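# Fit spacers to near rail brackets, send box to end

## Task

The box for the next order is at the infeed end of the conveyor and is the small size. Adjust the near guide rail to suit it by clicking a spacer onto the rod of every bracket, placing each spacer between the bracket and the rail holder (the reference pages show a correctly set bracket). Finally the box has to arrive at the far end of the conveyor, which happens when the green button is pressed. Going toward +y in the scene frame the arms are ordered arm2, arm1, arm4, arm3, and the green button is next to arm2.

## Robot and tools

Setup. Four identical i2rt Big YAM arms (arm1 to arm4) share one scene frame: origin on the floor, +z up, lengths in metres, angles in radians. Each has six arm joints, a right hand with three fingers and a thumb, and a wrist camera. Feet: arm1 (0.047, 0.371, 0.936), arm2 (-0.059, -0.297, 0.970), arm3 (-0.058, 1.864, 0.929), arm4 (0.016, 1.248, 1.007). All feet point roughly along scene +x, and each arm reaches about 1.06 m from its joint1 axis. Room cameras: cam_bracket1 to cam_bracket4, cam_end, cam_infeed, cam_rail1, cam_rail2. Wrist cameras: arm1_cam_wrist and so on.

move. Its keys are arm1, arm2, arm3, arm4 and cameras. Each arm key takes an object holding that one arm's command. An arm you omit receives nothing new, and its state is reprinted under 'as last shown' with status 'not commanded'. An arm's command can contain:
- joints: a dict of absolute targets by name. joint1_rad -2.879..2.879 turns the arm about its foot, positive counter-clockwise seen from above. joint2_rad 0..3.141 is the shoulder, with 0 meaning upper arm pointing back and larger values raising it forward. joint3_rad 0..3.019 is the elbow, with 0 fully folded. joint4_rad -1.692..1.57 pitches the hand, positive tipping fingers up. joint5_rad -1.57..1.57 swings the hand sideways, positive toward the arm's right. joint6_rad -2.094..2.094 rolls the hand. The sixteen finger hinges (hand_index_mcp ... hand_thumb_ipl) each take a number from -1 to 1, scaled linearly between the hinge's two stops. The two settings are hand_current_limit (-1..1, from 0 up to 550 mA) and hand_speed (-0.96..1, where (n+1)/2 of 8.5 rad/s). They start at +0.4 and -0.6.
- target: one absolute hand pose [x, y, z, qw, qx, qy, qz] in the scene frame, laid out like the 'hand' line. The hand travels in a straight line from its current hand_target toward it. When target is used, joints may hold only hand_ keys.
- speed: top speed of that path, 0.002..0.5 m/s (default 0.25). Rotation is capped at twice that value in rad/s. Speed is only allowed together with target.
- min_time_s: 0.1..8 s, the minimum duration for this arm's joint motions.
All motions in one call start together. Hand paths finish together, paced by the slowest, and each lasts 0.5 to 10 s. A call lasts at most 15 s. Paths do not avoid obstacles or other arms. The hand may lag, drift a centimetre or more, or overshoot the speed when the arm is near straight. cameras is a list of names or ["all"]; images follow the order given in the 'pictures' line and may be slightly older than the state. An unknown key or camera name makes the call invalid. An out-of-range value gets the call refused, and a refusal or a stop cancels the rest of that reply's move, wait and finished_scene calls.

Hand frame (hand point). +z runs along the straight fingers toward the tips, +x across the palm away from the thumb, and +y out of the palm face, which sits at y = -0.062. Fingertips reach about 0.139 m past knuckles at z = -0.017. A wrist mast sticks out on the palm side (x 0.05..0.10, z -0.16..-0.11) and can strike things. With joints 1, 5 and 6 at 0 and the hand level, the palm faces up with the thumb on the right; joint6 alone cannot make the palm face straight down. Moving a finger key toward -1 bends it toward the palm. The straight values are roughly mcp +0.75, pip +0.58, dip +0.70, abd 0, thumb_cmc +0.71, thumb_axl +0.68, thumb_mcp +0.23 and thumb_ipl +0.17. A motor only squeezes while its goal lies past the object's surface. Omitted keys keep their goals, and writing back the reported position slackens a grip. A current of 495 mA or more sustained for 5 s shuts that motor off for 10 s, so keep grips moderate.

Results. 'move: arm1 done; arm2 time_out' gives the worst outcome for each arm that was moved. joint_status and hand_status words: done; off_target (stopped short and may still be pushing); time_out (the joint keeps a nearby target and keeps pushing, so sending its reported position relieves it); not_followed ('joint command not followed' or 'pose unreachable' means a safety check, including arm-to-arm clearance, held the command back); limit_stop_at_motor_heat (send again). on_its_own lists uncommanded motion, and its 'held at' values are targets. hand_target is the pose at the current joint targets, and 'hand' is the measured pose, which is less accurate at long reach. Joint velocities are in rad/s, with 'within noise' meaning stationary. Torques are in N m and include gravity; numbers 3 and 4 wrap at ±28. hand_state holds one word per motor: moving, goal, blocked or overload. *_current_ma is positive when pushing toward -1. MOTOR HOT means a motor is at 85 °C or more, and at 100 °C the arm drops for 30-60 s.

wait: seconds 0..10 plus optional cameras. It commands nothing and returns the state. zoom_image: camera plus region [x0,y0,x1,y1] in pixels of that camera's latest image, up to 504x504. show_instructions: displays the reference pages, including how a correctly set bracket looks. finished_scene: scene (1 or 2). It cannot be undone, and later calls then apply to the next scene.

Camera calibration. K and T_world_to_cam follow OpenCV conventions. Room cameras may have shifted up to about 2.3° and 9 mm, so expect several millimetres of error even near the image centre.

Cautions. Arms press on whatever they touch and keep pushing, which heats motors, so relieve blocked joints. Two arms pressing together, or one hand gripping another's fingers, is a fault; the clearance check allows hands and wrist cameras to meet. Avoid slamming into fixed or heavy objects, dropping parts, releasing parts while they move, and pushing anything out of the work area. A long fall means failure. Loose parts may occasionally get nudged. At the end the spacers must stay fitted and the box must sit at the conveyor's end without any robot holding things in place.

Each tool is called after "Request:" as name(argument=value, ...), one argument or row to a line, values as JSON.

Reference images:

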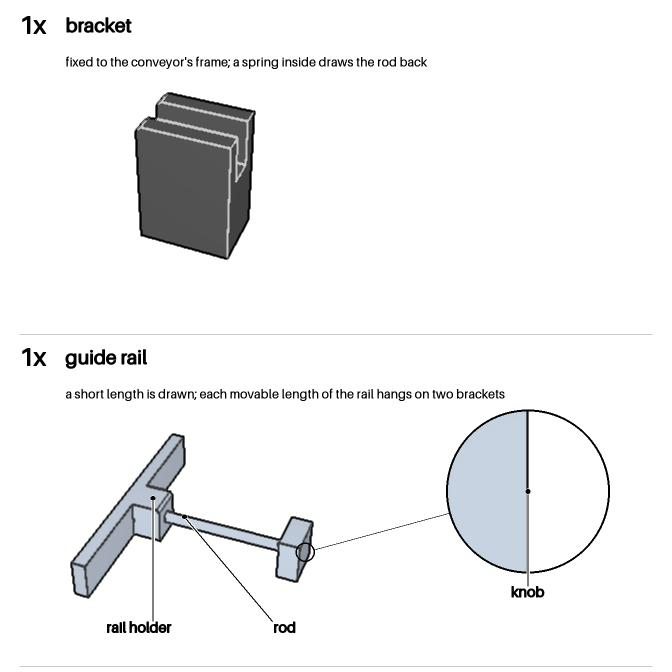

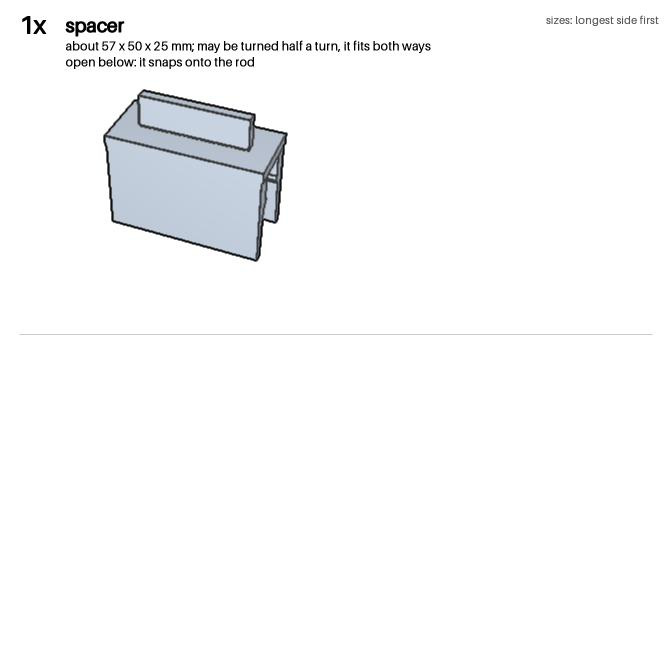

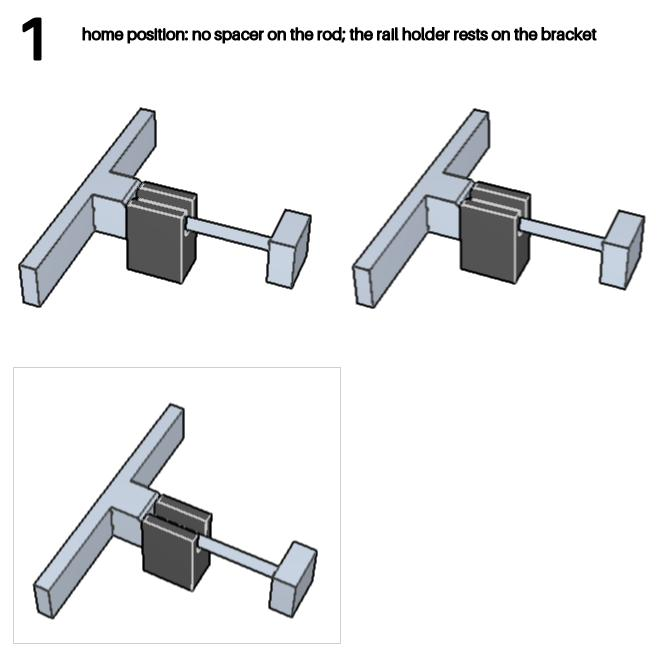

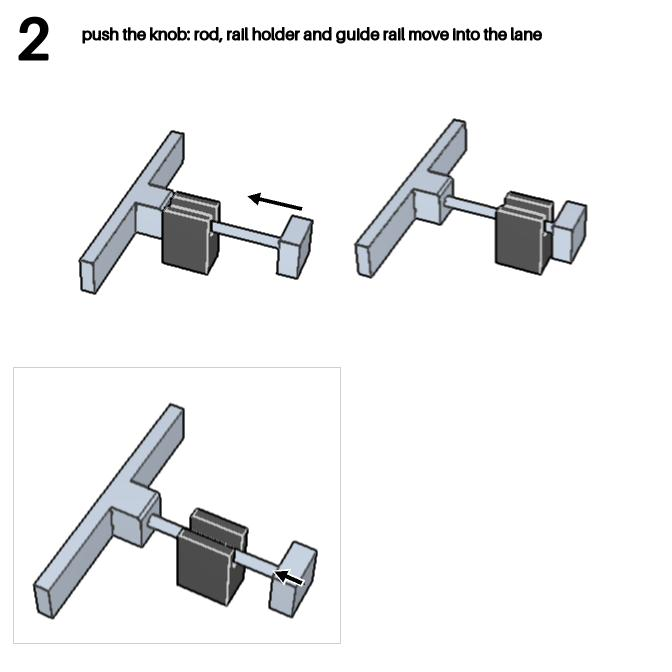

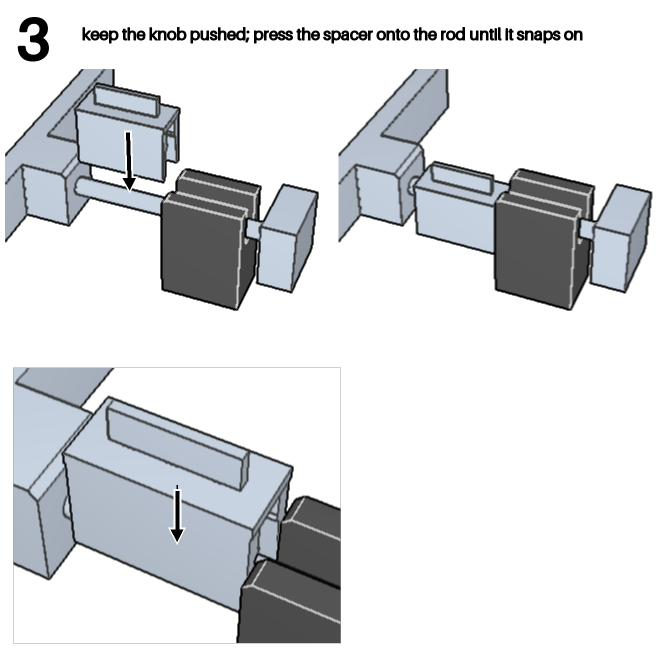

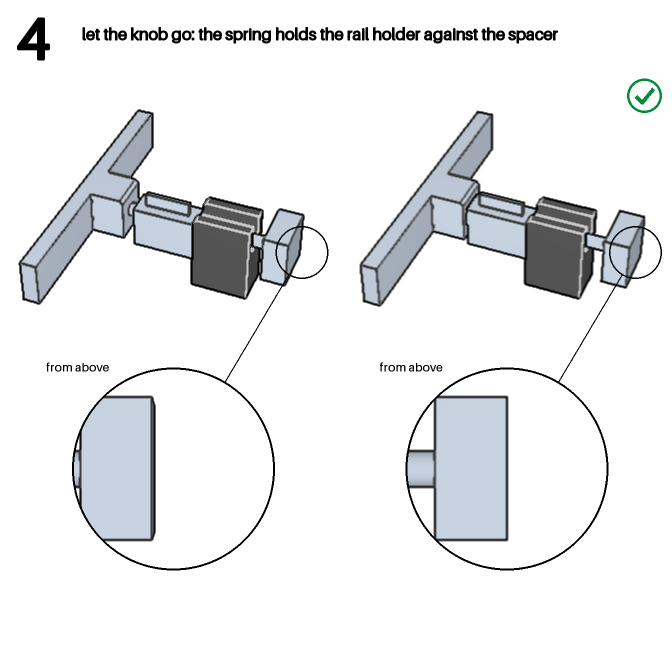

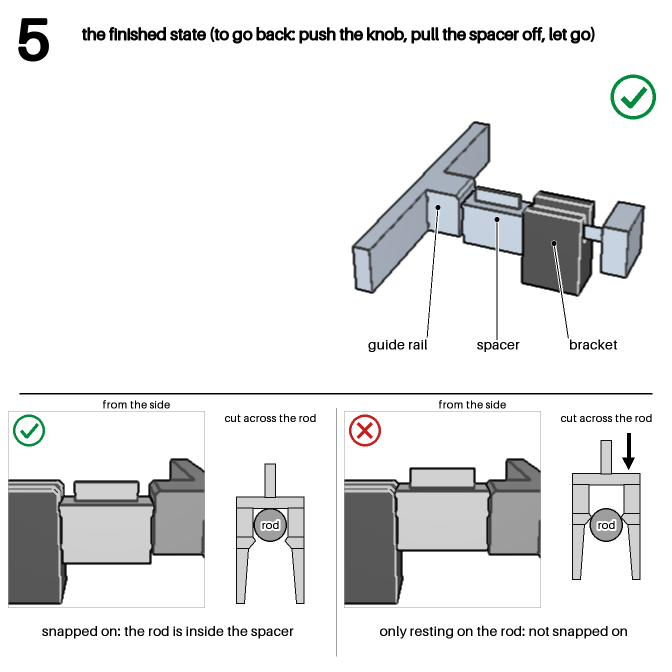

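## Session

Request:
move(
)

Scene clock: 0.00 s.
Joint torques (N m): no reading
Motor temperatures (°C): arm1=[31 29 32 27 28 26] | arm2=[32 29 33 26 27 26] | arm3=[32 33 36 27 28 28] | arm4=[31 29 33 28 29 28]
Heat: arm1: hottest joint3_rad 32 °C; arm2: hottest joint3_rad 33 °C; arm3: hottest joint3_rad 36 °C; arm4: hottest joint3_rad 33 °C.
Joint velocities: within noise
arm1.joint_positions: joint1_rad=+0.110 joint2_rad=+0.598 joint3_rad=+1.449 joint4_rad=-1.223 joint5_rad=+0.065 joint6_rad=+1.114 hand_index_mcp=+0.753 hand_index_abd=+0.000 hand_index_pip=+0.577 hand_index_dip=+0.696 hand_middle_mcp=+0.753 hand_middle_abd=+0.000 hand_middle_pip=+0.577 hand_middle_dip=+0.696 hand_ring_mcp=+0.753 hand_ring_abd=+0.000 hand_ring_pip=+0.577 hand_ring_dip=+0.696 hand_thumb_cmc=+0.714 hand_thumb_axl=+0.677 hand_thumb_mcp=+0.226 hand_thumb_ipl=+0.168 hand_current_limit=+0.400 hand_speed=-0.600
arm1.joint_status: not commanded
arm1.hand_state: goal,goal,goal,goal,goal,goal,goal,goal,goal,goal,goal,goal,goal,goal,goal,goal
arm1.index_mcp_current_ma: 0
arm1.index_abd_current_ma: 0
arm1.index_pip_current_ma: 0
arm1.index_dip_current_ma: 0
arm1.middle_mcp_current_ma: 0
arm1.middle_abd_current_ma: 0
arm1.middle_pip_current_ma: 0
arm1.middle_dip_current_ma: 0
arm1.ring_mcp_current_ma: 0
arm1.ring_abd_current_ma: 0
arm1.ring_pip_current_ma: 0
arm1.ring_dip_current_ma: 0
arm1.thumb_cmc_current_ma: 0
arm1.thumb_axl_current_ma: 0
arm1.thumb_mcp_current_ma: 0
arm1.thumb_ipl_current_ma: 0
arm1.hand_goal_index_mcp: 0.754
arm1.hand_goal_index_abd: 0.000
arm1.hand_goal_index_pip: 0.576
arm1.hand_goal_index_dip: 0.696
arm1.hand_goal_middle_mcp: 0.754
arm1.hand_goal_middle_abd: 0.000
arm1.hand_goal_middle_pip: 0.576
arm1.hand_goal_middle_dip: 0.696
arm1.hand_goal_ring_mcp: 0.754
arm1.hand_goal_ring_abd: 0.000
arm1.hand_goal_ring_pip: 0.576
arm1.hand_goal_ring_dip: 0.696
arm1.hand_goal_thumb_cmc: 0.714
arm1.hand_goal_thumb_axl: 0.678
arm1.hand_goal_thumb_mcp: 0.226
arm1.hand_goal_thumb_ipl: 0.168
arm1.hand: x=+0.2953 y=+0.3082 z=+1.5484 quat_wxyz=(+0.110, +0.796, +0.230, +0.550) (m; scene frame)
arm1.hand_target: x=+0.2915 y=+0.3076 z=+1.5571 quat_wxyz=(+0.111, +0.790, +0.228, +0.558) (m; scene frame)
arm1.hand_status: not commanded
arm2.joint_positions: joint1_rad=+0.101 joint2_rad=+0.575 joint3_rad=+1.328 joint4_rad=-1.218 joint5_rad=+0.078 joint6_rad=+1.038 hand_index_mcp=+0.753 hand_index_abd=+0.000 hand_index_pip=+0.577 hand_index_dip=+0.696 hand_middle_mcp=+0.753 hand_middle_abd=+0.000 hand_middle_pip=+0.577 hand_middle_dip=+0.696 hand_ring_mcp=+0.753 hand_ring_abd=+0.000 hand_ring_pip=+0.577 hand_ring_dip=+0.696 hand_thumb_cmc=+0.714 hand_thumb_axl=+0.677 hand_thumb_mcp=+0.226 hand_thumb_ipl=+0.168 hand_current_limit=+0.400 hand_speed=-0.600
arm2.joint_status: not commanded
arm2.hand_state: goal,goal,goal,goal,goal,goal,goal,goal,goal,goal,goal,goal,goal,goal,goal,goal
arm2.index_mcp_current_ma: 0
arm2.index_abd_current_ma: 0
arm2.index_pip_current_ma: 0
arm2.index_dip_current_ma: 0
arm2.middle_mcp_current_ma: 0
arm2.middle_abd_current_ma: 0
arm2.middle_pip_current_ma: 0
arm2.middle_dip_current_ma: 0
arm2.ring_mcp_current_ma: 0
arm2.ring_abd_current_ma: 0
arm2.ring_pip_current_ma: 0
arm2.ring_dip_current_ma: 0
arm2.thumb_cmc_current_ma: 0
arm2.thumb_axl_current_ma: 0
arm2.thumb_mcp_current_ma: 0
arm2.thumb_ipl_current_ma: 0
arm2.hand_goal_index_mcp: 0.754
arm2.hand_goal_index_abd: 0.000
arm2.hand_goal_index_pip: 0.576
arm2.hand_goal_index_dip: 0.696
arm2.hand_goal_middle_mcp: 0.754
arm2.hand_goal_middle_abd: 0.000
arm2.hand_goal_middle_pip: 0.576
arm2.hand_goal_middle_dip: 0.696
arm2.hand_goal_ring_mcp: 0.754
arm2.hand_goal_ring_abd: 0.000
arm2.hand_goal_ring_pip: 0.576
arm2.hand_goal_ring_dip: 0.696
arm2.hand_goal_thumb_cmc: 0.714
arm2.hand_goal_thumb_axl: 0.678
arm2.hand_goal_thumb_mcp: 0.226
arm2.hand_goal_thumb_ipl: 0.168
arm2.hand: x=+0.1789 y=-0.4167 z=+1.5372 quat_wxyz=(+0.175, +0.831, +0.180, +0.497) (m; scene frame)
arm2.hand_target: x=+0.1751 y=-0.4167 z=+1.5522 quat_wxyz=(+0.179, +0.822, +0.178, +0.510) (m; scene frame)
arm2.hand_status: not commanded
arm3.joint_positions: joint1_rad=+0.097 joint2_rad=+0.626 joint3_rad=+1.384 joint4_rad=-1.142 joint5_rad=+0.002 joint6_rad=+1.151 hand_index_mcp=+0.753 hand_index_abd=+0.000 hand_index_pip=+0.577 hand_index_dip=+0.696 hand_middle_mcp=+0.753 hand_middle_abd=+0.000 hand_middle_pip=+0.577 hand_middle_dip=+0.696 hand_ring_mcp=+0.753 hand_ring_abd=+0.000 hand_ring_pip=+0.577 hand_ring_dip=+0.696 hand_thumb_cmc=+0.714 hand_thumb_axl=+0.677 hand_thumb_mcp=+0.226 hand_thumb_ipl=+0.168 hand_current_limit=+0.400 hand_speed=-0.600
arm3.joint_status: not commanded
arm3.hand_state: goal,goal,goal,goal,goal,goal,goal,goal,goal,goal,goal,goal,goal,goal,goal,goal
arm3.index_mcp_current_ma: 0
arm3.index_abd_current_ma: 0
arm3.index_pip_current_ma: 0
arm3.index_dip_current_ma: 0
arm3.middle_mcp_current_ma: 0
arm3.middle_abd_current_ma: 0
arm3.middle_pip_current_ma: 0
arm3.middle_dip_current_ma: 0
arm3.ring_mcp_current_ma: 0
arm3.ring_abd_current_ma: 0
arm3.ring_pip_current_ma: 0
arm3.ring_dip_current_ma: 0
arm3.thumb_cmc_current_ma: 0
arm3.thumb_axl_current_ma: 0
arm3.thumb_mcp_current_ma: 0
arm3.thumb_ipl_current_ma: 0
arm3.hand_goal_index_mcp: 0.754
arm3.hand_goal_index_abd: 0.000
arm3.hand_goal_index_pip: 0.576
arm3.hand_goal_index_dip: 0.696
arm3.hand_goal_middle_mcp: 0.754
arm3.hand_goal_middle_abd: 0.000
arm3.hand_goal_middle_pip: 0.576
arm3.hand_goal_middle_dip: 0.696
arm3.hand_goal_ring_mcp: 0.754
arm3.hand_goal_ring_abd: 0.000
arm3.hand_goal_ring_pip: 0.576
arm3.hand_goal_ring_dip: 0.696
arm3.hand_goal_thumb_cmc: 0.714
arm3.hand_goal_thumb_axl: 0.678
arm3.hand_goal_thumb_mcp: 0.226
arm3.hand_goal_thumb_ipl: 0.168
arm3.hand: x=+0.2119 y=+1.7808 z=+1.5186 quat_wxyz=(+0.103, +0.808, +0.184, +0.549) (m; scene frame)
arm3.hand_target: x=+0.2077 y=+1.7805 z=+1.5314 quat_wxyz=(+0.105, +0.801, +0.183, +0.561) (m; scene frame)
arm3.hand_status: not commanded
arm4.joint_positions: joint1_rad=+0.010 joint2_rad=+0.618 joint3_rad=+1.413 joint4_rad=-1.288 joint5_rad=+0.071 joint6_rad=+1.157 hand_index_mcp=+0.753 hand_index_abd=+0.000 hand_index_pip=+0.577 hand_index_dip=+0.696 hand_middle_mcp=+0.753 hand_middle_abd=+0.000 hand_middle_pip=+0.577 hand_middle_dip=+0.696 hand_ring_mcp=+0.753 hand_ring_abd=+0.000 hand_ring_pip=+0.577 hand_ring_dip=+0.696 hand_thumb_cmc=+0.714 hand_thumb_axl=+0.677 hand_thumb_mcp=+0.226 hand_thumb_ipl=+0.168 hand_current_limit=+0.400 hand_speed=-0.600
arm4.joint_status: not commanded
arm4.hand_state: goal,goal,goal,goal,goal,goal,goal,goal,goal,overload,goal,goal,goal,goal,goal,goal
arm4.index_mcp_current_ma: 0
arm4.index_abd_current_ma: 0
arm4.index_pip_current_ma: 0
arm4.index_dip_current_ma: 0
arm4.middle_mcp_current_ma: 0
arm4.middle_abd_current_ma: 0
arm4.middle_pip_current_ma: 0
arm4.middle_dip_current_ma: 0
arm4.ring_mcp_current_ma: 0
arm4.ring_abd_current_ma: 0
arm4.ring_pip_current_ma: 0
arm4.ring_dip_current_ma: 0
arm4.thumb_cmc_current_ma: 0
arm4.thumb_axl_current_ma: 0
arm4.thumb_mcp_current_ma: 0
arm4.thumb_ipl_current_ma: 0
arm4.hand_goal_index_mcp: 0.754
arm4.hand_goal_index_abd: 0.000
arm4.hand_goal_index_pip: 0.576
arm4.hand_goal_index_dip: 0.696
arm4.hand_goal_middle_mcp: 0.754
arm4.hand_goal_middle_abd: 0.000
arm4.hand_goal_middle_pip: 0.576
arm4.hand_goal_middle_dip: 0.696
arm4.hand_goal_ring_mcp: 0.754
arm4.hand_goal_ring_abd: 0.000
arm4.hand_goal_ring_pip: 0.576
arm4.hand_goal_ring_dip: 0.696
arm4.hand_goal_thumb_cmc: 0.714
arm4.hand_goal_thumb_axl: 0.678
arm4.hand_goal_thumb_mcp: 0.226
arm4.hand_goal_thumb_ipl: 0.168
arm4.hand: x=+0.2657 y=+1.1797 z=+1.5827 quat_wxyz=(+0.096, +0.829, +0.217, +0.506) (m; scene frame)
arm4.hand_target: x=+0.2623 y=+1.1791 z=+1.5935 quat_wxyz=(+0.098, +0.823, +0.214, +0.517) (m; scene frame)
arm4.hand_status: not commanded
pictures: arm1_cam_wrist, arm2_cam_wrist, arm3_cam_wrist, arm4_cam_wrist, cam_bracket1, cam_bracket2, cam_bracket3, cam_bracket4, cam_end, cam_infeed, cam_rail1, cam_rail2
camera_calibration:
arm1_cam_wrist: T_world_to_cam=[[-0.0815476, -0.909425, -0.407794, 0.973298], [-0.921618, 0.224573, -0.316525, 0.64787], [0.379435, 0.350018, -0.856456, 1.22982], [0, 0, 0, 1]] pos_world=[0.209822, 0.309188, 1.65526]
arm2_cam_wrist: T_world_to_cam=[[-0.225384, -0.919531, -0.32197, 0.190002], [-0.928174, 0.303105, -0.215917, 0.572043], [0.296133, 0.25018, -0.9218, 1.58974], [0, 0, 0, 1]] pos_world=[0.103005, -0.396398, 1.65012]
arm3_cam_wrist: T_world_to_cam=[[-0.0939333, -0.904096, -0.416878, 2.30063], [-0.914296, 0.244052, -0.323268, 0.206148], [0.394005, 0.350784, -0.849535, 0.705375], [0, 0, 0, 1]] pos_world=[0.126664, 1.78224, 1.62496]
arm4_cam_wrist: T_world_to_cam=[[-0.138612, -0.906757, -0.398218, 1.77351], [-0.965613, 0.213047, -0.149003, 0.189206], [0.219949, 0.363871, -0.905108, 1.06243], [0, 0, 0, 1]] pos_world=[0.19485, 1.18125, 1.69605]

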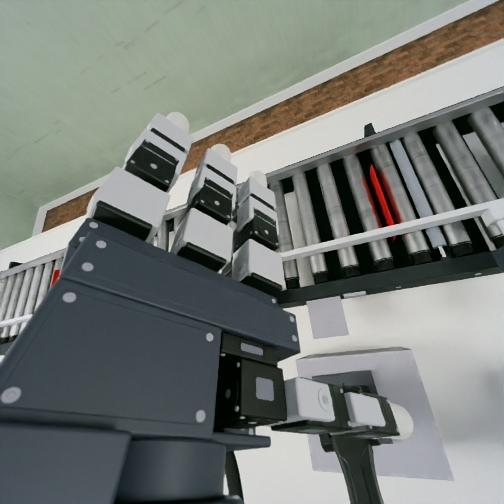

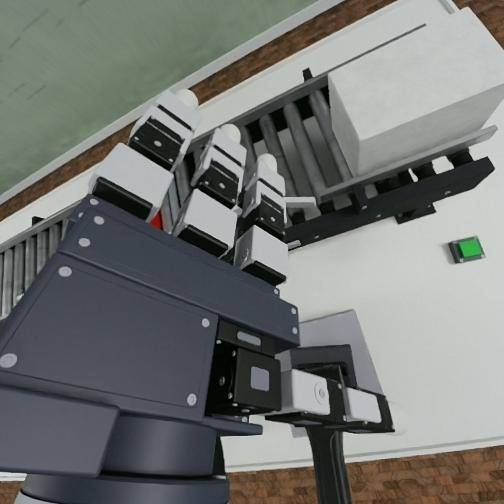

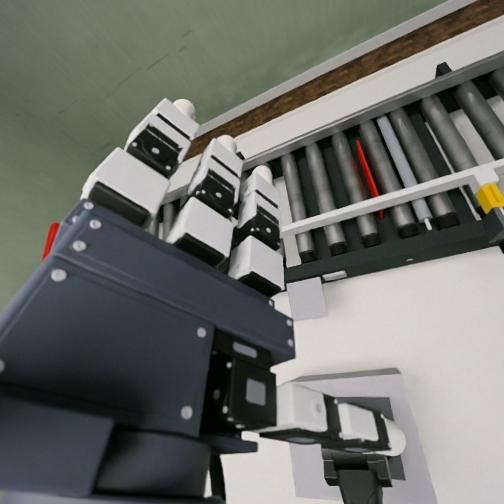

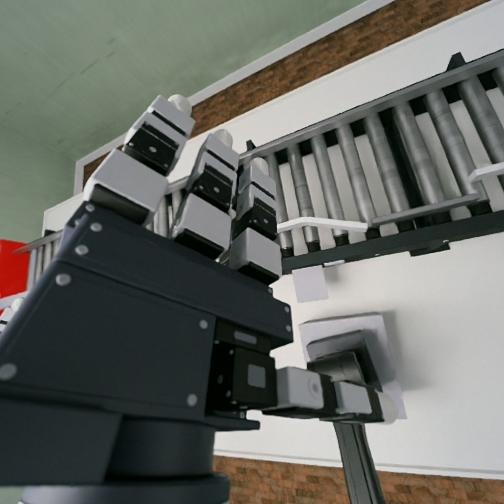

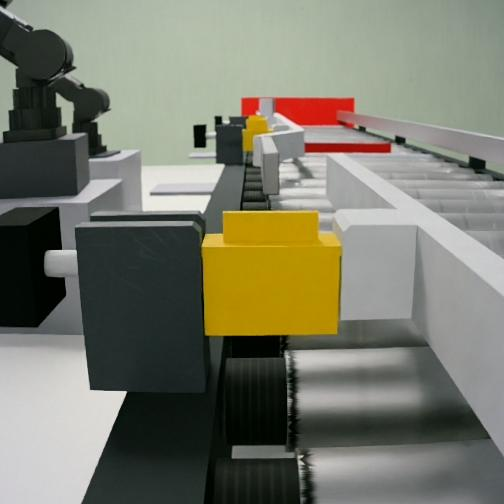

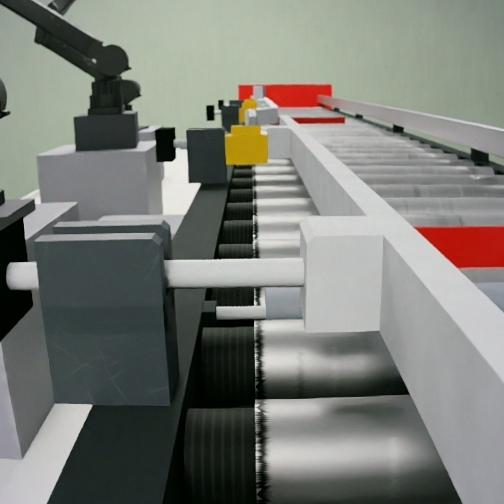

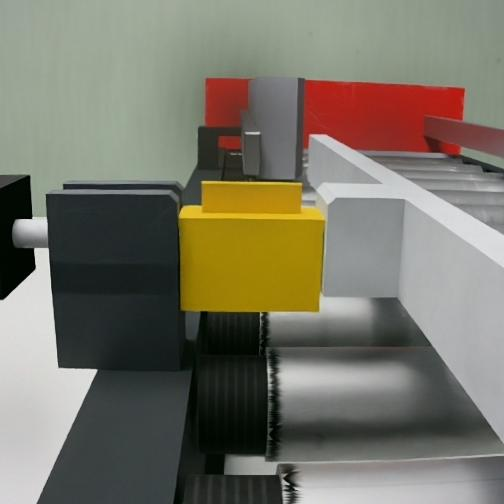

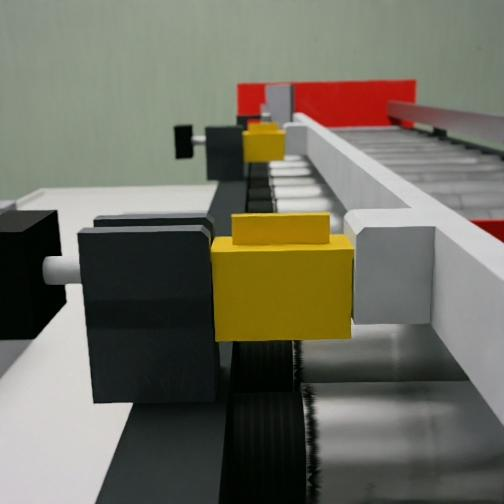

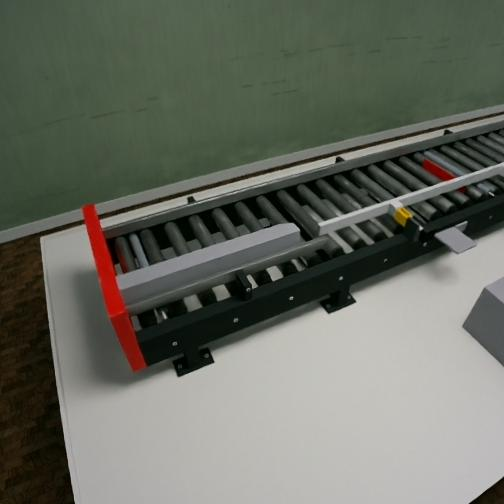

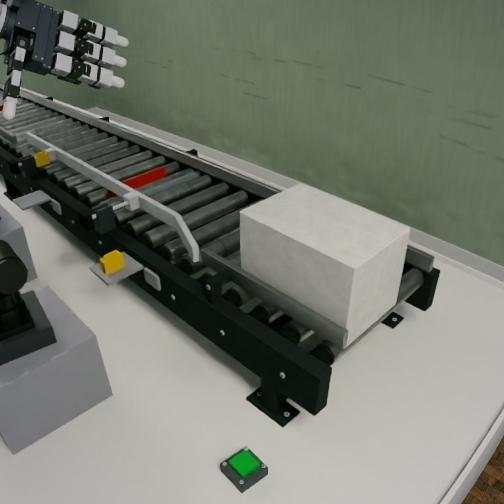

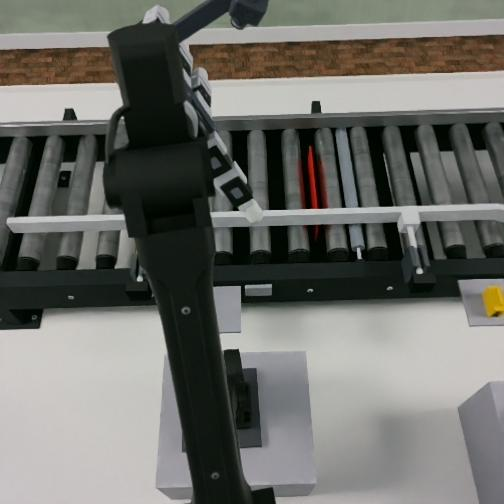

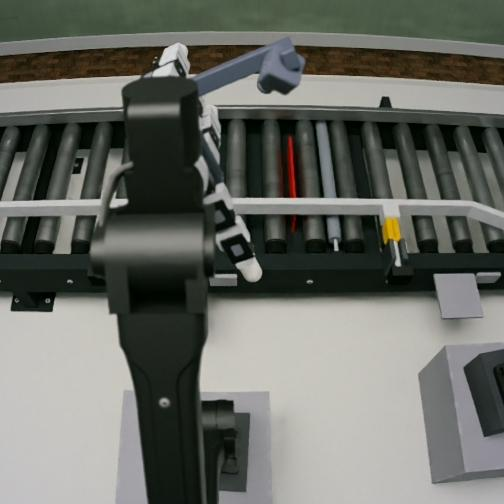

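Request:
zoom_image(
  camera="cam_rail1",
  region=[404, 230, 504, 340],
)

Request:
zoom_image(
  camera="cam_infeed",
  region=[60, 200, 180, 320],
)

Request:
zoom_image(
  camera="cam_bracket1",
  region=[0, 150, 430, 400],
)

Request:
zoom_image(
  camera="cam_bracket3",
  region=[0, 150, 430, 400],
)

Request:
zoom_image(
  camera="cam_bracket4",
  region=[0, 150, 430, 400],
)

Scaled by 4.582 from the camera's 504x504 image, which has a finer 720x720 frame.

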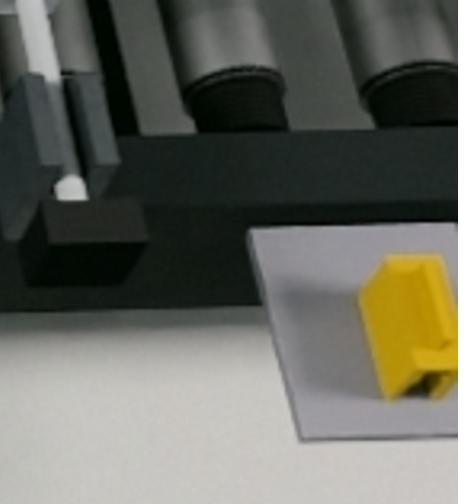

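Scaled by 4.200 from the camera's 504x504 image, which has a finer 720x720 frame.

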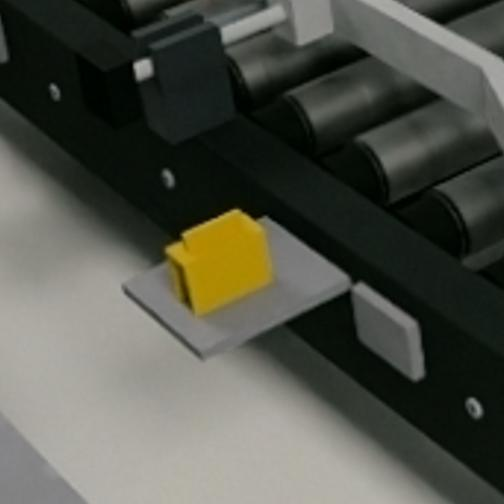

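Scaled by 1.172 from the camera's 504x504 image, which has a finer 720x720 frame.

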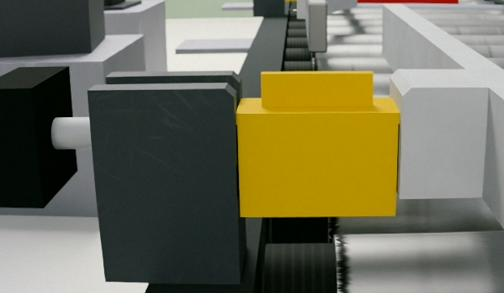

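Scaled by 1.172 from the camera's 504x504 image, which has a finer 720x720 frame.

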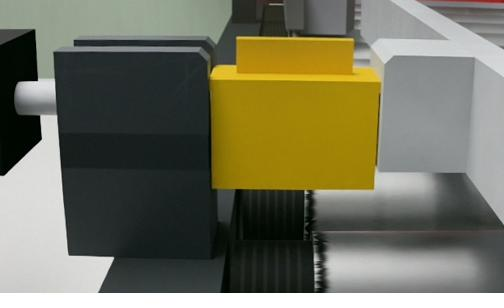

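Scaled by 1.172 from the camera's 504x504 image, which has a finer 720x720 frame.

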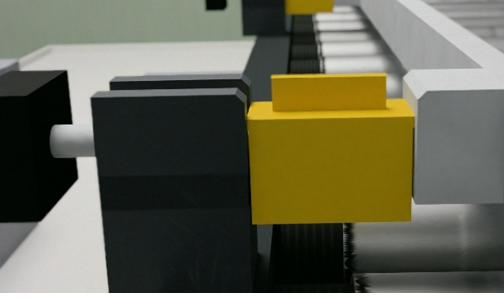

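Request:
move(
  arm2={"target":[0.346,-0.235,1.15,0,0.7071,0.7071,0],"joints":{"hand_index_abd":0.2,"hand_middle_abd":-0.2,"hand_ring_mcp":1.0,"hand_ring_abd":-0.4}},
  arm4={"joints":{"joint1_rad":-1.5,"joint5_rad":-0.5,"joint6_rad":1.55,"hand_index_mcp":-0.42,"hand_middle_mcp":-0.42,"hand_ring_mcp":-0.42,"hand_index_pip":-0.67,"hand_middle_pip":-0.67,"hand_ring_pip":-0.67,"hand_index_dip":-0.174,"hand_middle_dip":-0.174,"hand_ring_dip":-0.174,"hand_thumb_mcp":-0.449,"hand_thumb_ipl":-0.157},"min_time_s":3},
  cameras=["arm2_cam_wrist","cam_rail1","cam_infeed"],
)

Request:
zoom_image(
  camera="arm2_cam_wrist",
  region=[130, 40, 330, 240],
)

Request:
zoom_image(
  camera="cam_rail1",
  region=[404, 200, 504, 340],
)

Scene clock: 31.80 s.
Joint torques (N m): arm1=[1.08 1.73 9.44 3.07 0.17 -0.03] | arm2=[1.14 -7.71 10.82 0.21 0.1 -0.15] | arm3=[0.56 1.26 10.92 2.29 0.12 -0.18] | arm4=[-0.15 1.26 8.85 2.3 -0.13 -0.15]
Motor temperatures (°C): arm1=[31 29 35 27 28 26] | arm2=[32 29 39 26 27 26] | arm3=[32 33 44 27 28 28] | arm4=[31 29 39 29 29 28]
Heat: arm1: hottest joint3_rad 35 °C; arm2: hottest joint3_rad 39 °C; arm3: hottest joint3_rad 44 °C; arm4: hottest joint3_rad 39 °C.
move: arm2 off_target; arm4 done
Joint velocities: within noise
arm1, arm3: as last shown
arm1.joint_positions: joint1_rad=+0.110 joint2_rad=+0.598 joint3_rad=+1.449 joint4_rad=-1.223 joint5_rad=+0.065 joint6_rad=+1.114 hand_index_mcp=+0.755 hand_index_abd=+0.001 hand_index_pip=+0.577 hand_index_dip=+0.696 hand_middle_mcp=+0.755 hand_middle_abd=+0.001 hand_middle_pip=+0.577 hand_middle_dip=+0.696 hand_ring_mcp=+0.755 hand_ring_abd=+0.001 hand_ring_pip=+0.577 hand_ring_dip=+0.696 hand_thumb_cmc=+0.715 hand_thumb_axl=+0.677 hand_thumb_mcp=+0.226 hand_thumb_ipl=+0.168 hand_current_limit=+0.400 hand_speed=-0.600
arm2.joint_positions: joint1_rad=+0.418 joint2_rad=+1.239 joint3_rad=+0.973 joint4_rad=-1.343 joint5_rad=+0.012 joint6_rad=+0.293 hand_index_mcp=+0.755 hand_index_abd=+0.200 hand_index_pip=+0.577 hand_index_dip=+0.696 hand_middle_mcp=+0.755 hand_middle_abd=-0.195 hand_middle_pip=+0.577 hand_middle_dip=+0.696 hand_ring_mcp=+0.998 hand_ring_abd=-0.393 hand_ring_pip=+0.577 hand_ring_dip=+0.696 hand_thumb_cmc=+0.715 hand_thumb_axl=+0.677 hand_thumb_mcp=+0.223 hand_thumb_ipl=+0.168 hand_current_limit=+0.400 hand_speed=-0.600
arm2.joint_status: all done
arm2.hand_state: goal,goal,goal,goal,goal,goal,goal,goal,goal,goal,goal,goal,goal,goal,goal,goal
arm2.index_mcp_current_ma: 0
arm2.index_abd_current_ma: 0
arm2.index_pip_current_ma: 0
arm2.index_dip_current_ma: 0
arm2.middle_mcp_current_ma: 0
arm2.middle_abd_current_ma: 1
arm2.middle_pip_current_ma: 0
arm2.middle_dip_current_ma: 0
arm2.ring_mcp_current_ma: 0
arm2.ring_abd_current_ma: 2
arm2.ring_pip_current_ma: 0
arm2.ring_dip_current_ma: 0
arm2.thumb_cmc_current_ma: 0
arm2.thumb_axl_current_ma: 0
arm2.thumb_mcp_current_ma: -1
arm2.thumb_ipl_current_ma: 0
arm2.hand_goal_index_mcp: 0.754
arm2.hand_goal_index_abd: 0.200
arm2.hand_goal_index_pip: 0.576
arm2.hand_goal_index_dip: 0.696
arm2.hand_goal_middle_mcp: 0.754
arm2.hand_goal_middle_abd: -0.200
arm2.hand_goal_middle_pip: 0.576
arm2.hand_goal_middle_dip: 0.696
arm2.hand_goal_ring_mcp: 1.000
arm2.hand_goal_ring_abd: -0.400
arm2.hand_goal_ring_pip: 0.576
arm2.hand_goal_ring_dip: 0.696
arm2.hand_goal_thumb_cmc: 0.714
arm2.hand_goal_thumb_axl: 0.678
arm2.hand_goal_thumb_mcp: 0.226
arm2.hand_goal_thumb_ipl: 0.168
arm2.hand: x=+0.3355 y=-0.2414 z=+1.1339 quat_wxyz=(-0.008, +0.715, +0.699, -0.012) (m; scene frame)
arm2.hand_target: x=+0.3456 y=-0.2351 z=+1.1500 quat_wxyz=(+0.000, +0.707, +0.707, +0.000) (m; scene frame)
arm2.hand_status: off_target (0.020 m and 2.1 deg from the pose sent, 0.459 m and 88.7 deg at the start)
arm3.joint_positions: joint1_rad=+0.097 joint2_rad=+0.626 joint3_rad=+1.384 joint4_rad=-1.142 joint5_rad=+0.002 joint6_rad=+1.151 hand_index_mcp=+0.755 hand_index_abd=+0.001 hand_index_pip=+0.577 hand_index_dip=+0.696 hand_middle_mcp=+0.755 hand_middle_abd=+0.001 hand_middle_pip=+0.577 hand_middle_dip=+0.696 hand_ring_mcp=+0.755 hand_ring_abd=+0.001 hand_ring_pip=+0.577 hand_ring_dip=+0.696 hand_thumb_cmc=+0.714 hand_thumb_axl=+0.677 hand_thumb_mcp=+0.226 hand_thumb_ipl=+0.168 hand_current_limit=+0.400 hand_speed=-0.600
arm4.joint_positions: joint1_rad=-1.486 joint2_rad=+0.618 joint3_rad=+1.413 joint4_rad=-1.288 joint5_rad=-0.498 joint6_rad=+1.538 hand_index_mcp=-0.412 hand_index_abd=+0.001 hand_index_pip=-0.668 hand_index_dip=-0.172 hand_middle_mcp=-0.410 hand_middle_abd=+0.003 hand_middle_pip=-0.667 hand_middle_dip=-0.171 hand_ring_mcp=-0.412 hand_ring_abd=+0.187 hand_ring_pip=-0.667 hand_ring_dip=-0.172 hand_thumb_cmc=+0.715 hand_thumb_axl=+0.677 hand_thumb_mcp=-0.440 hand_thumb_ipl=-0.153 hand_current_limit=+0.400 hand_speed=-0.600
arm4.joint_status: all done
arm4.hand_state: goal,goal,goal,goal,goal,goal,goal,goal,goal,overload,goal,goal,goal,goal,goal,goal
arm4.index_mcp_current_ma: 25
arm4.index_abd_current_ma: 1
arm4.index_pip_current_ma: 6
arm4.index_dip_current_ma: 6
arm4.middle_mcp_current_ma: 33
arm4.middle_abd_current_ma: 6
arm4.middle_pip_current_ma: 6
arm4.middle_dip_current_ma: 7
arm4.ring_mcp_current_ma: 25
arm4.ring_abd_current_ma: 0
arm4.ring_pip_current_ma: 7
arm4.ring_dip_current_ma: 6
arm4.thumb_cmc_current_ma: 1
arm4.thumb_axl_current_ma: -2
arm4.thumb_mcp_current_ma: 31
arm4.thumb_ipl_current_ma: 11
arm4.hand_goal_index_mcp: -0.420
arm4.hand_goal_index_abd: 0.000
arm4.hand_goal_index_pip: -0.670
arm4.hand_goal_index_dip: -0.174
arm4.hand_goal_middle_mcp: -0.420
arm4.hand_goal_middle_abd: 0.000
arm4.hand_goal_middle_pip: -0.670
arm4.hand_goal_middle_dip: -0.174
arm4.hand_goal_ring_mcp: -0.420
arm4.hand_goal_ring_abd: 0.000
arm4.hand_goal_ring_pip: -0.670
arm4.hand_goal_ring_dip: -0.174
arm4.hand_goal_thumb_cmc: 0.714
arm4.hand_goal_thumb_axl: 0.678
arm4.hand_goal_thumb_mcp: -0.448
arm4.hand_goal_thumb_ipl: -0.156
arm4.hand: x=+0.0756 y=+1.0053 z=+1.5390 quat_wxyz=(+0.152, +0.735, -0.412, +0.517) (m; scene frame)
arm4.hand_target: x=+0.0724 y=+1.0075 z=+1.5492 quat_wxyz=(+0.159, +0.726, -0.415, +0.524) (m; scene frame)
arm4.hand_status: not commanded
pictures: arm2_cam_wrist, cam_infeed, cam_rail1
camera_calibration:
arm2_cam_wrist: T_world_to_cam=[[0.603685, -0.794999, -0.0595069, -0.289127], [-0.470561, -0.415584, 0.778372, -0.877184], [-0.643535, -0.441889, -0.624977, 0.939376], [0, 0, 0, 1]] pos_world=[0.366294, -0.179299, 1.25266]

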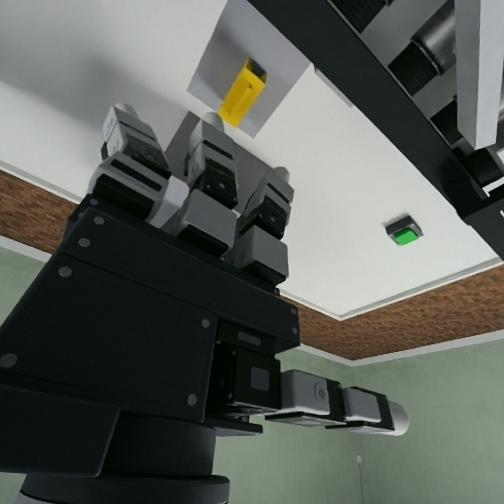

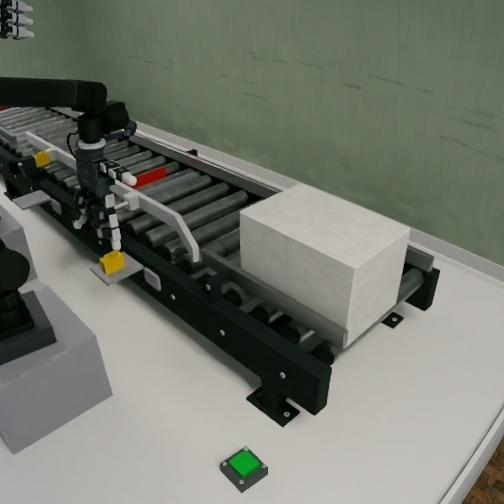

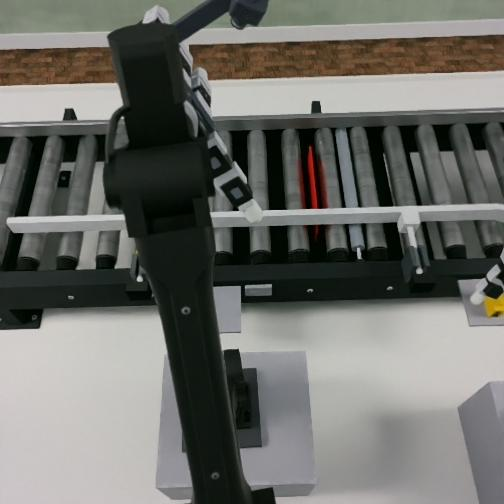

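Scaled by 2.520 from the camera's 504x504 image, which has a finer 720x720 frame.

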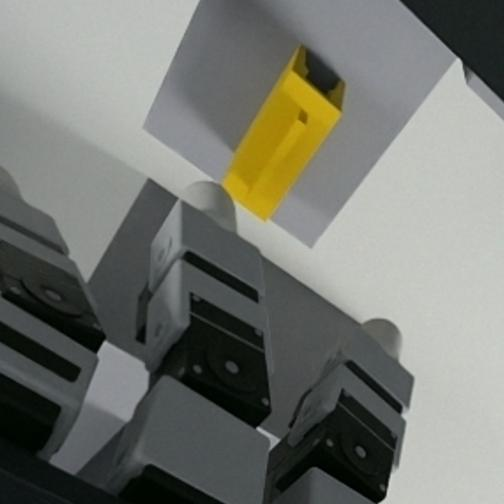

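Scaled by 3.600 from the camera's 504x504 image, which has a finer 720x720 frame.

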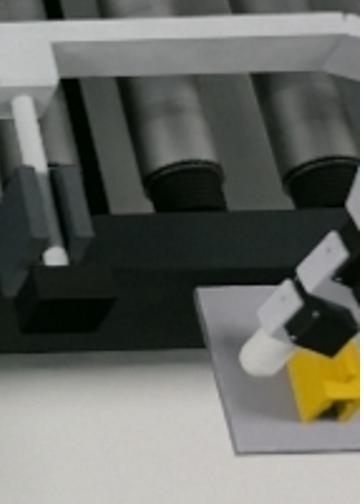

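Request:
move(
  arm2={"target":[0.3415,-0.215,1.09,0,0.7071,0.7071,0],"speed":0.15},
  arm4={"target":[0.05,0.75,1.10,0.2706,0.6533,-0.2706,0.6533],"speed":0.3},
  cameras=["arm2_cam_wrist","cam_rail1"],
)

Request:
zoom_image(
  camera="arm2_cam_wrist",
  region=[130, 40, 330, 240],
)

Scene clock: 49.90 s.
Joint torques (N m): arm1=[1.08 1.85 9.47 3.11 0.16 -0.03] | arm2=[1.14 -8.23 7.57 1.1 0.06 0.17] | arm3=[0.56 1.26 10.93 2.29 0.11 -0.19] | arm4=[0.38 -11.34 5.64 2.99 0.15 -0.15]
Motor temperatures (°C): arm1=[31 29 36 27 28 26] | arm2=[32 29 40 26 27 26] | arm3=[32 33 46 27 28 28] | arm4=[31 29 40 29 29 28]
Heat: arm1: hottest joint3_rad 36 °C; arm2: hottest joint3_rad 40 °C; arm3: hottest joint3_rad 46 °C; arm4: hottest joint3_rad 40 °C.
move: arm2 done; arm4 off_target
Joint velocities: within noise
arm1, arm3: as last shown
arm2.joint_positions: joint1_rad=+0.475 joint2_rad=+1.291 joint3_rad=+0.893 joint4_rad=-1.188 joint5_rad=+0.012 joint6_rad=+0.320 hand_index_mcp=+0.755 hand_index_abd=+0.200 hand_index_pip=+0.577 hand_index_dip=+0.696 hand_middle_mcp=+0.755 hand_middle_abd=-0.195 hand_middle_pip=+0.577 hand_middle_dip=+0.696 hand_ring_mcp=+0.998 hand_ring_abd=-0.393 hand_ring_pip=+0.577 hand_ring_dip=+0.696 hand_thumb_cmc=+0.715 hand_thumb_axl=+0.677 hand_thumb_mcp=+0.223 hand_thumb_ipl=+0.168 hand_current_limit=+0.400 hand_speed=-0.600
arm2.joint_status: not commanded
arm2.hand_state: goal,goal,goal,goal,goal,goal,goal,goal,goal,goal,goal,goal,goal,goal,goal,goal
arm2.index_mcp_current_ma: 0
arm2.index_abd_current_ma: 0
arm2.index_pip_current_ma: 0
arm2.index_dip_current_ma: 0
arm2.middle_mcp_current_ma: 0
arm2.middle_abd_current_ma: 1
arm2.middle_pip_current_ma: 0
arm2.middle_dip_current_ma: 0
arm2.ring_mcp_current_ma: 0
arm2.ring_abd_current_ma: 2
arm2.ring_pip_current_ma: 0
arm2.ring_dip_current_ma: 0
arm2.thumb_cmc_current_ma: 0
arm2.thumb_axl_current_ma: 0
arm2.thumb_mcp_current_ma: -1
arm2.thumb_ipl_current_ma: 0
arm2.hand_goal_index_mcp: 0.754
arm2.hand_goal_index_abd: 0.200
arm2.hand_goal_index_pip: 0.576
arm2.hand_goal_index_dip: 0.696
arm2.hand_goal_middle_mcp: 0.754
arm2.hand_goal_middle_abd: -0.200
arm2.hand_goal_middle_pip: 0.576
arm2.hand_goal_middle_dip: 0.696
arm2.hand_goal_ring_mcp: 1.000
arm2.hand_goal_ring_abd: -0.400
arm2.hand_goal_ring_pip: 0.576
arm2.hand_goal_ring_dip: 0.696
arm2.hand_goal_thumb_cmc: 0.714
arm2.hand_goal_thumb_axl: 0.678
arm2.hand_goal_thumb_mcp: 0.226
arm2.hand_goal_thumb_ipl: 0.168
arm2.hand: x=+0.3397 y=-0.2175 z=+1.0908 quat_wxyz=(-0.002, +0.704, +0.710, -0.002) (m; scene frame)
arm2.hand_target: x=+0.3414 y=-0.2150 z=+1.0899 quat_wxyz=(+0.000, +0.707, +0.707, +0.000) (m; scene frame)
arm2.hand_status: done (0.003 m and 0.5 deg from the pose sent, 0.052 m and 2.1 deg at the start)
arm4.joint_positions: joint1_rad=-1.789 joint2_rad=+1.736 joint3_rad=+0.374 joint4_rad=+1.336 joint5_rad=-0.878 joint6_rad=+1.555 hand_index_mcp=-0.417 hand_index_abd=+0.001 hand_index_pip=-0.668 hand_index_dip=-0.172 hand_middle_mcp=-0.417 hand_middle_abd=+0.003 hand_middle_pip=-0.667 hand_middle_dip=-0.171 hand_ring_mcp=-0.417 hand_ring_abd=+0.187 hand_ring_pip=-0.667 hand_ring_dip=-0.172 hand_thumb_cmc=+0.715 hand_thumb_axl=+0.677 hand_thumb_mcp=-0.440 hand_thumb_ipl=-0.153 hand_current_limit=+0.400 hand_speed=-0.600
arm4.joint_status: not commanded
arm4.hand_state: goal,goal,goal,goal,goal,goal,goal,goal,goal,overload,goal,goal,goal,goal,goal,goal
arm4.index_mcp_current_ma: 7
arm4.index_abd_current_ma: 1
arm4.index_pip_current_ma: 6
arm4.index_dip_current_ma: 6
arm4.middle_mcp_current_ma: 9
arm4.middle_abd_current_ma: 6
arm4.middle_pip_current_ma: 6
arm4.middle_dip_current_ma: 7
arm4.ring_mcp_current_ma: 7
arm4.ring_abd_current_ma: 0
arm4.ring_pip_current_ma: 7
arm4.ring_dip_current_ma: 6
arm4.thumb_cmc_current_ma: 1
arm4.thumb_axl_current_ma: -2
arm4.thumb_mcp_current_ma: 30
arm4.thumb_ipl_current_ma: 11
arm4.hand_goal_index_mcp: -0.420
arm4.hand_goal_index_abd: 0.000
arm4.hand_goal_index_pip: -0.670
arm4.hand_goal_index_dip: -0.174
arm4.hand_goal_middle_mcp: -0.420
arm4.hand_goal_middle_abd: 0.000
arm4.hand_goal_middle_pip: -0.670
arm4.hand_goal_middle_dip: -0.174
arm4.hand_goal_ring_mcp: -0.420
arm4.hand_goal_ring_abd: 0.000
arm4.hand_goal_ring_pip: -0.670
arm4.hand_goal_ring_dip: -0.174
arm4.hand_goal_thumb_cmc: 0.714
arm4.hand_goal_thumb_axl: 0.678
arm4.hand_goal_thumb_mcp: -0.448
arm4.hand_goal_thumb_ipl: -0.156
arm4.hand: x=+0.0547 y=+0.7624 z=+1.0944 quat_wxyz=(+0.261, +0.660, -0.274, +0.649) (m; scene frame)
arm4.hand_target: x=+0.0499 y=+0.7505 z=+1.1001 quat_wxyz=(+0.271, +0.653, -0.271, +0.653) (m; scene frame)
arm4.hand_status: off_target (0.014 m and 1.5 deg from the pose sent, 0.509 m and 28.0 deg at the start)
pictures: arm2_cam_wrist, cam_rail1
camera_calibration:
arm2_cam_wrist: T_world_to_cam=[[0.628972, -0.775824, -0.0499191, -0.290135], [-0.475491, -0.434699, 0.764817, -0.819506], [-0.615063, -0.457312, -0.642311, 0.931622], [0, 0, 0, 1]] pos_world=[0.365825, -0.155289, 1.21068]

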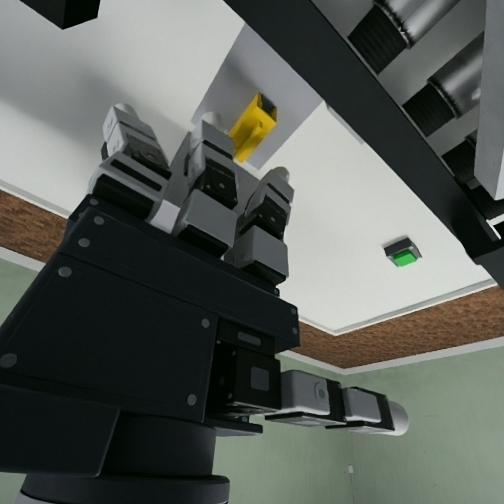

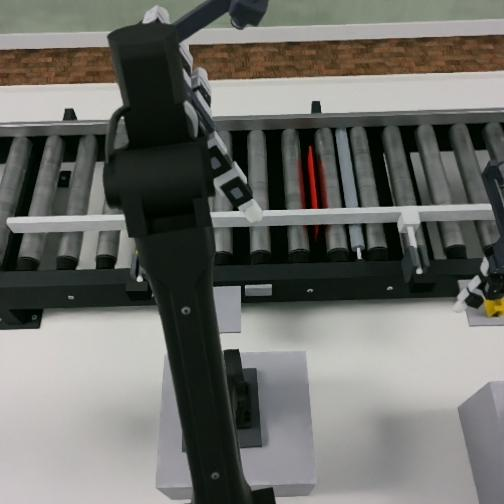

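Scaled by 2.520 from the camera's 504x504 image, which has a finer 720x720 frame.

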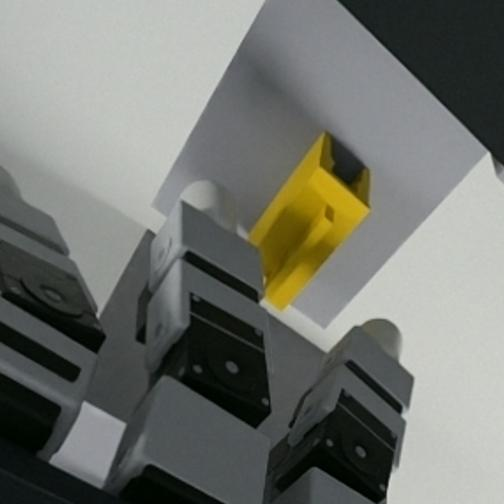

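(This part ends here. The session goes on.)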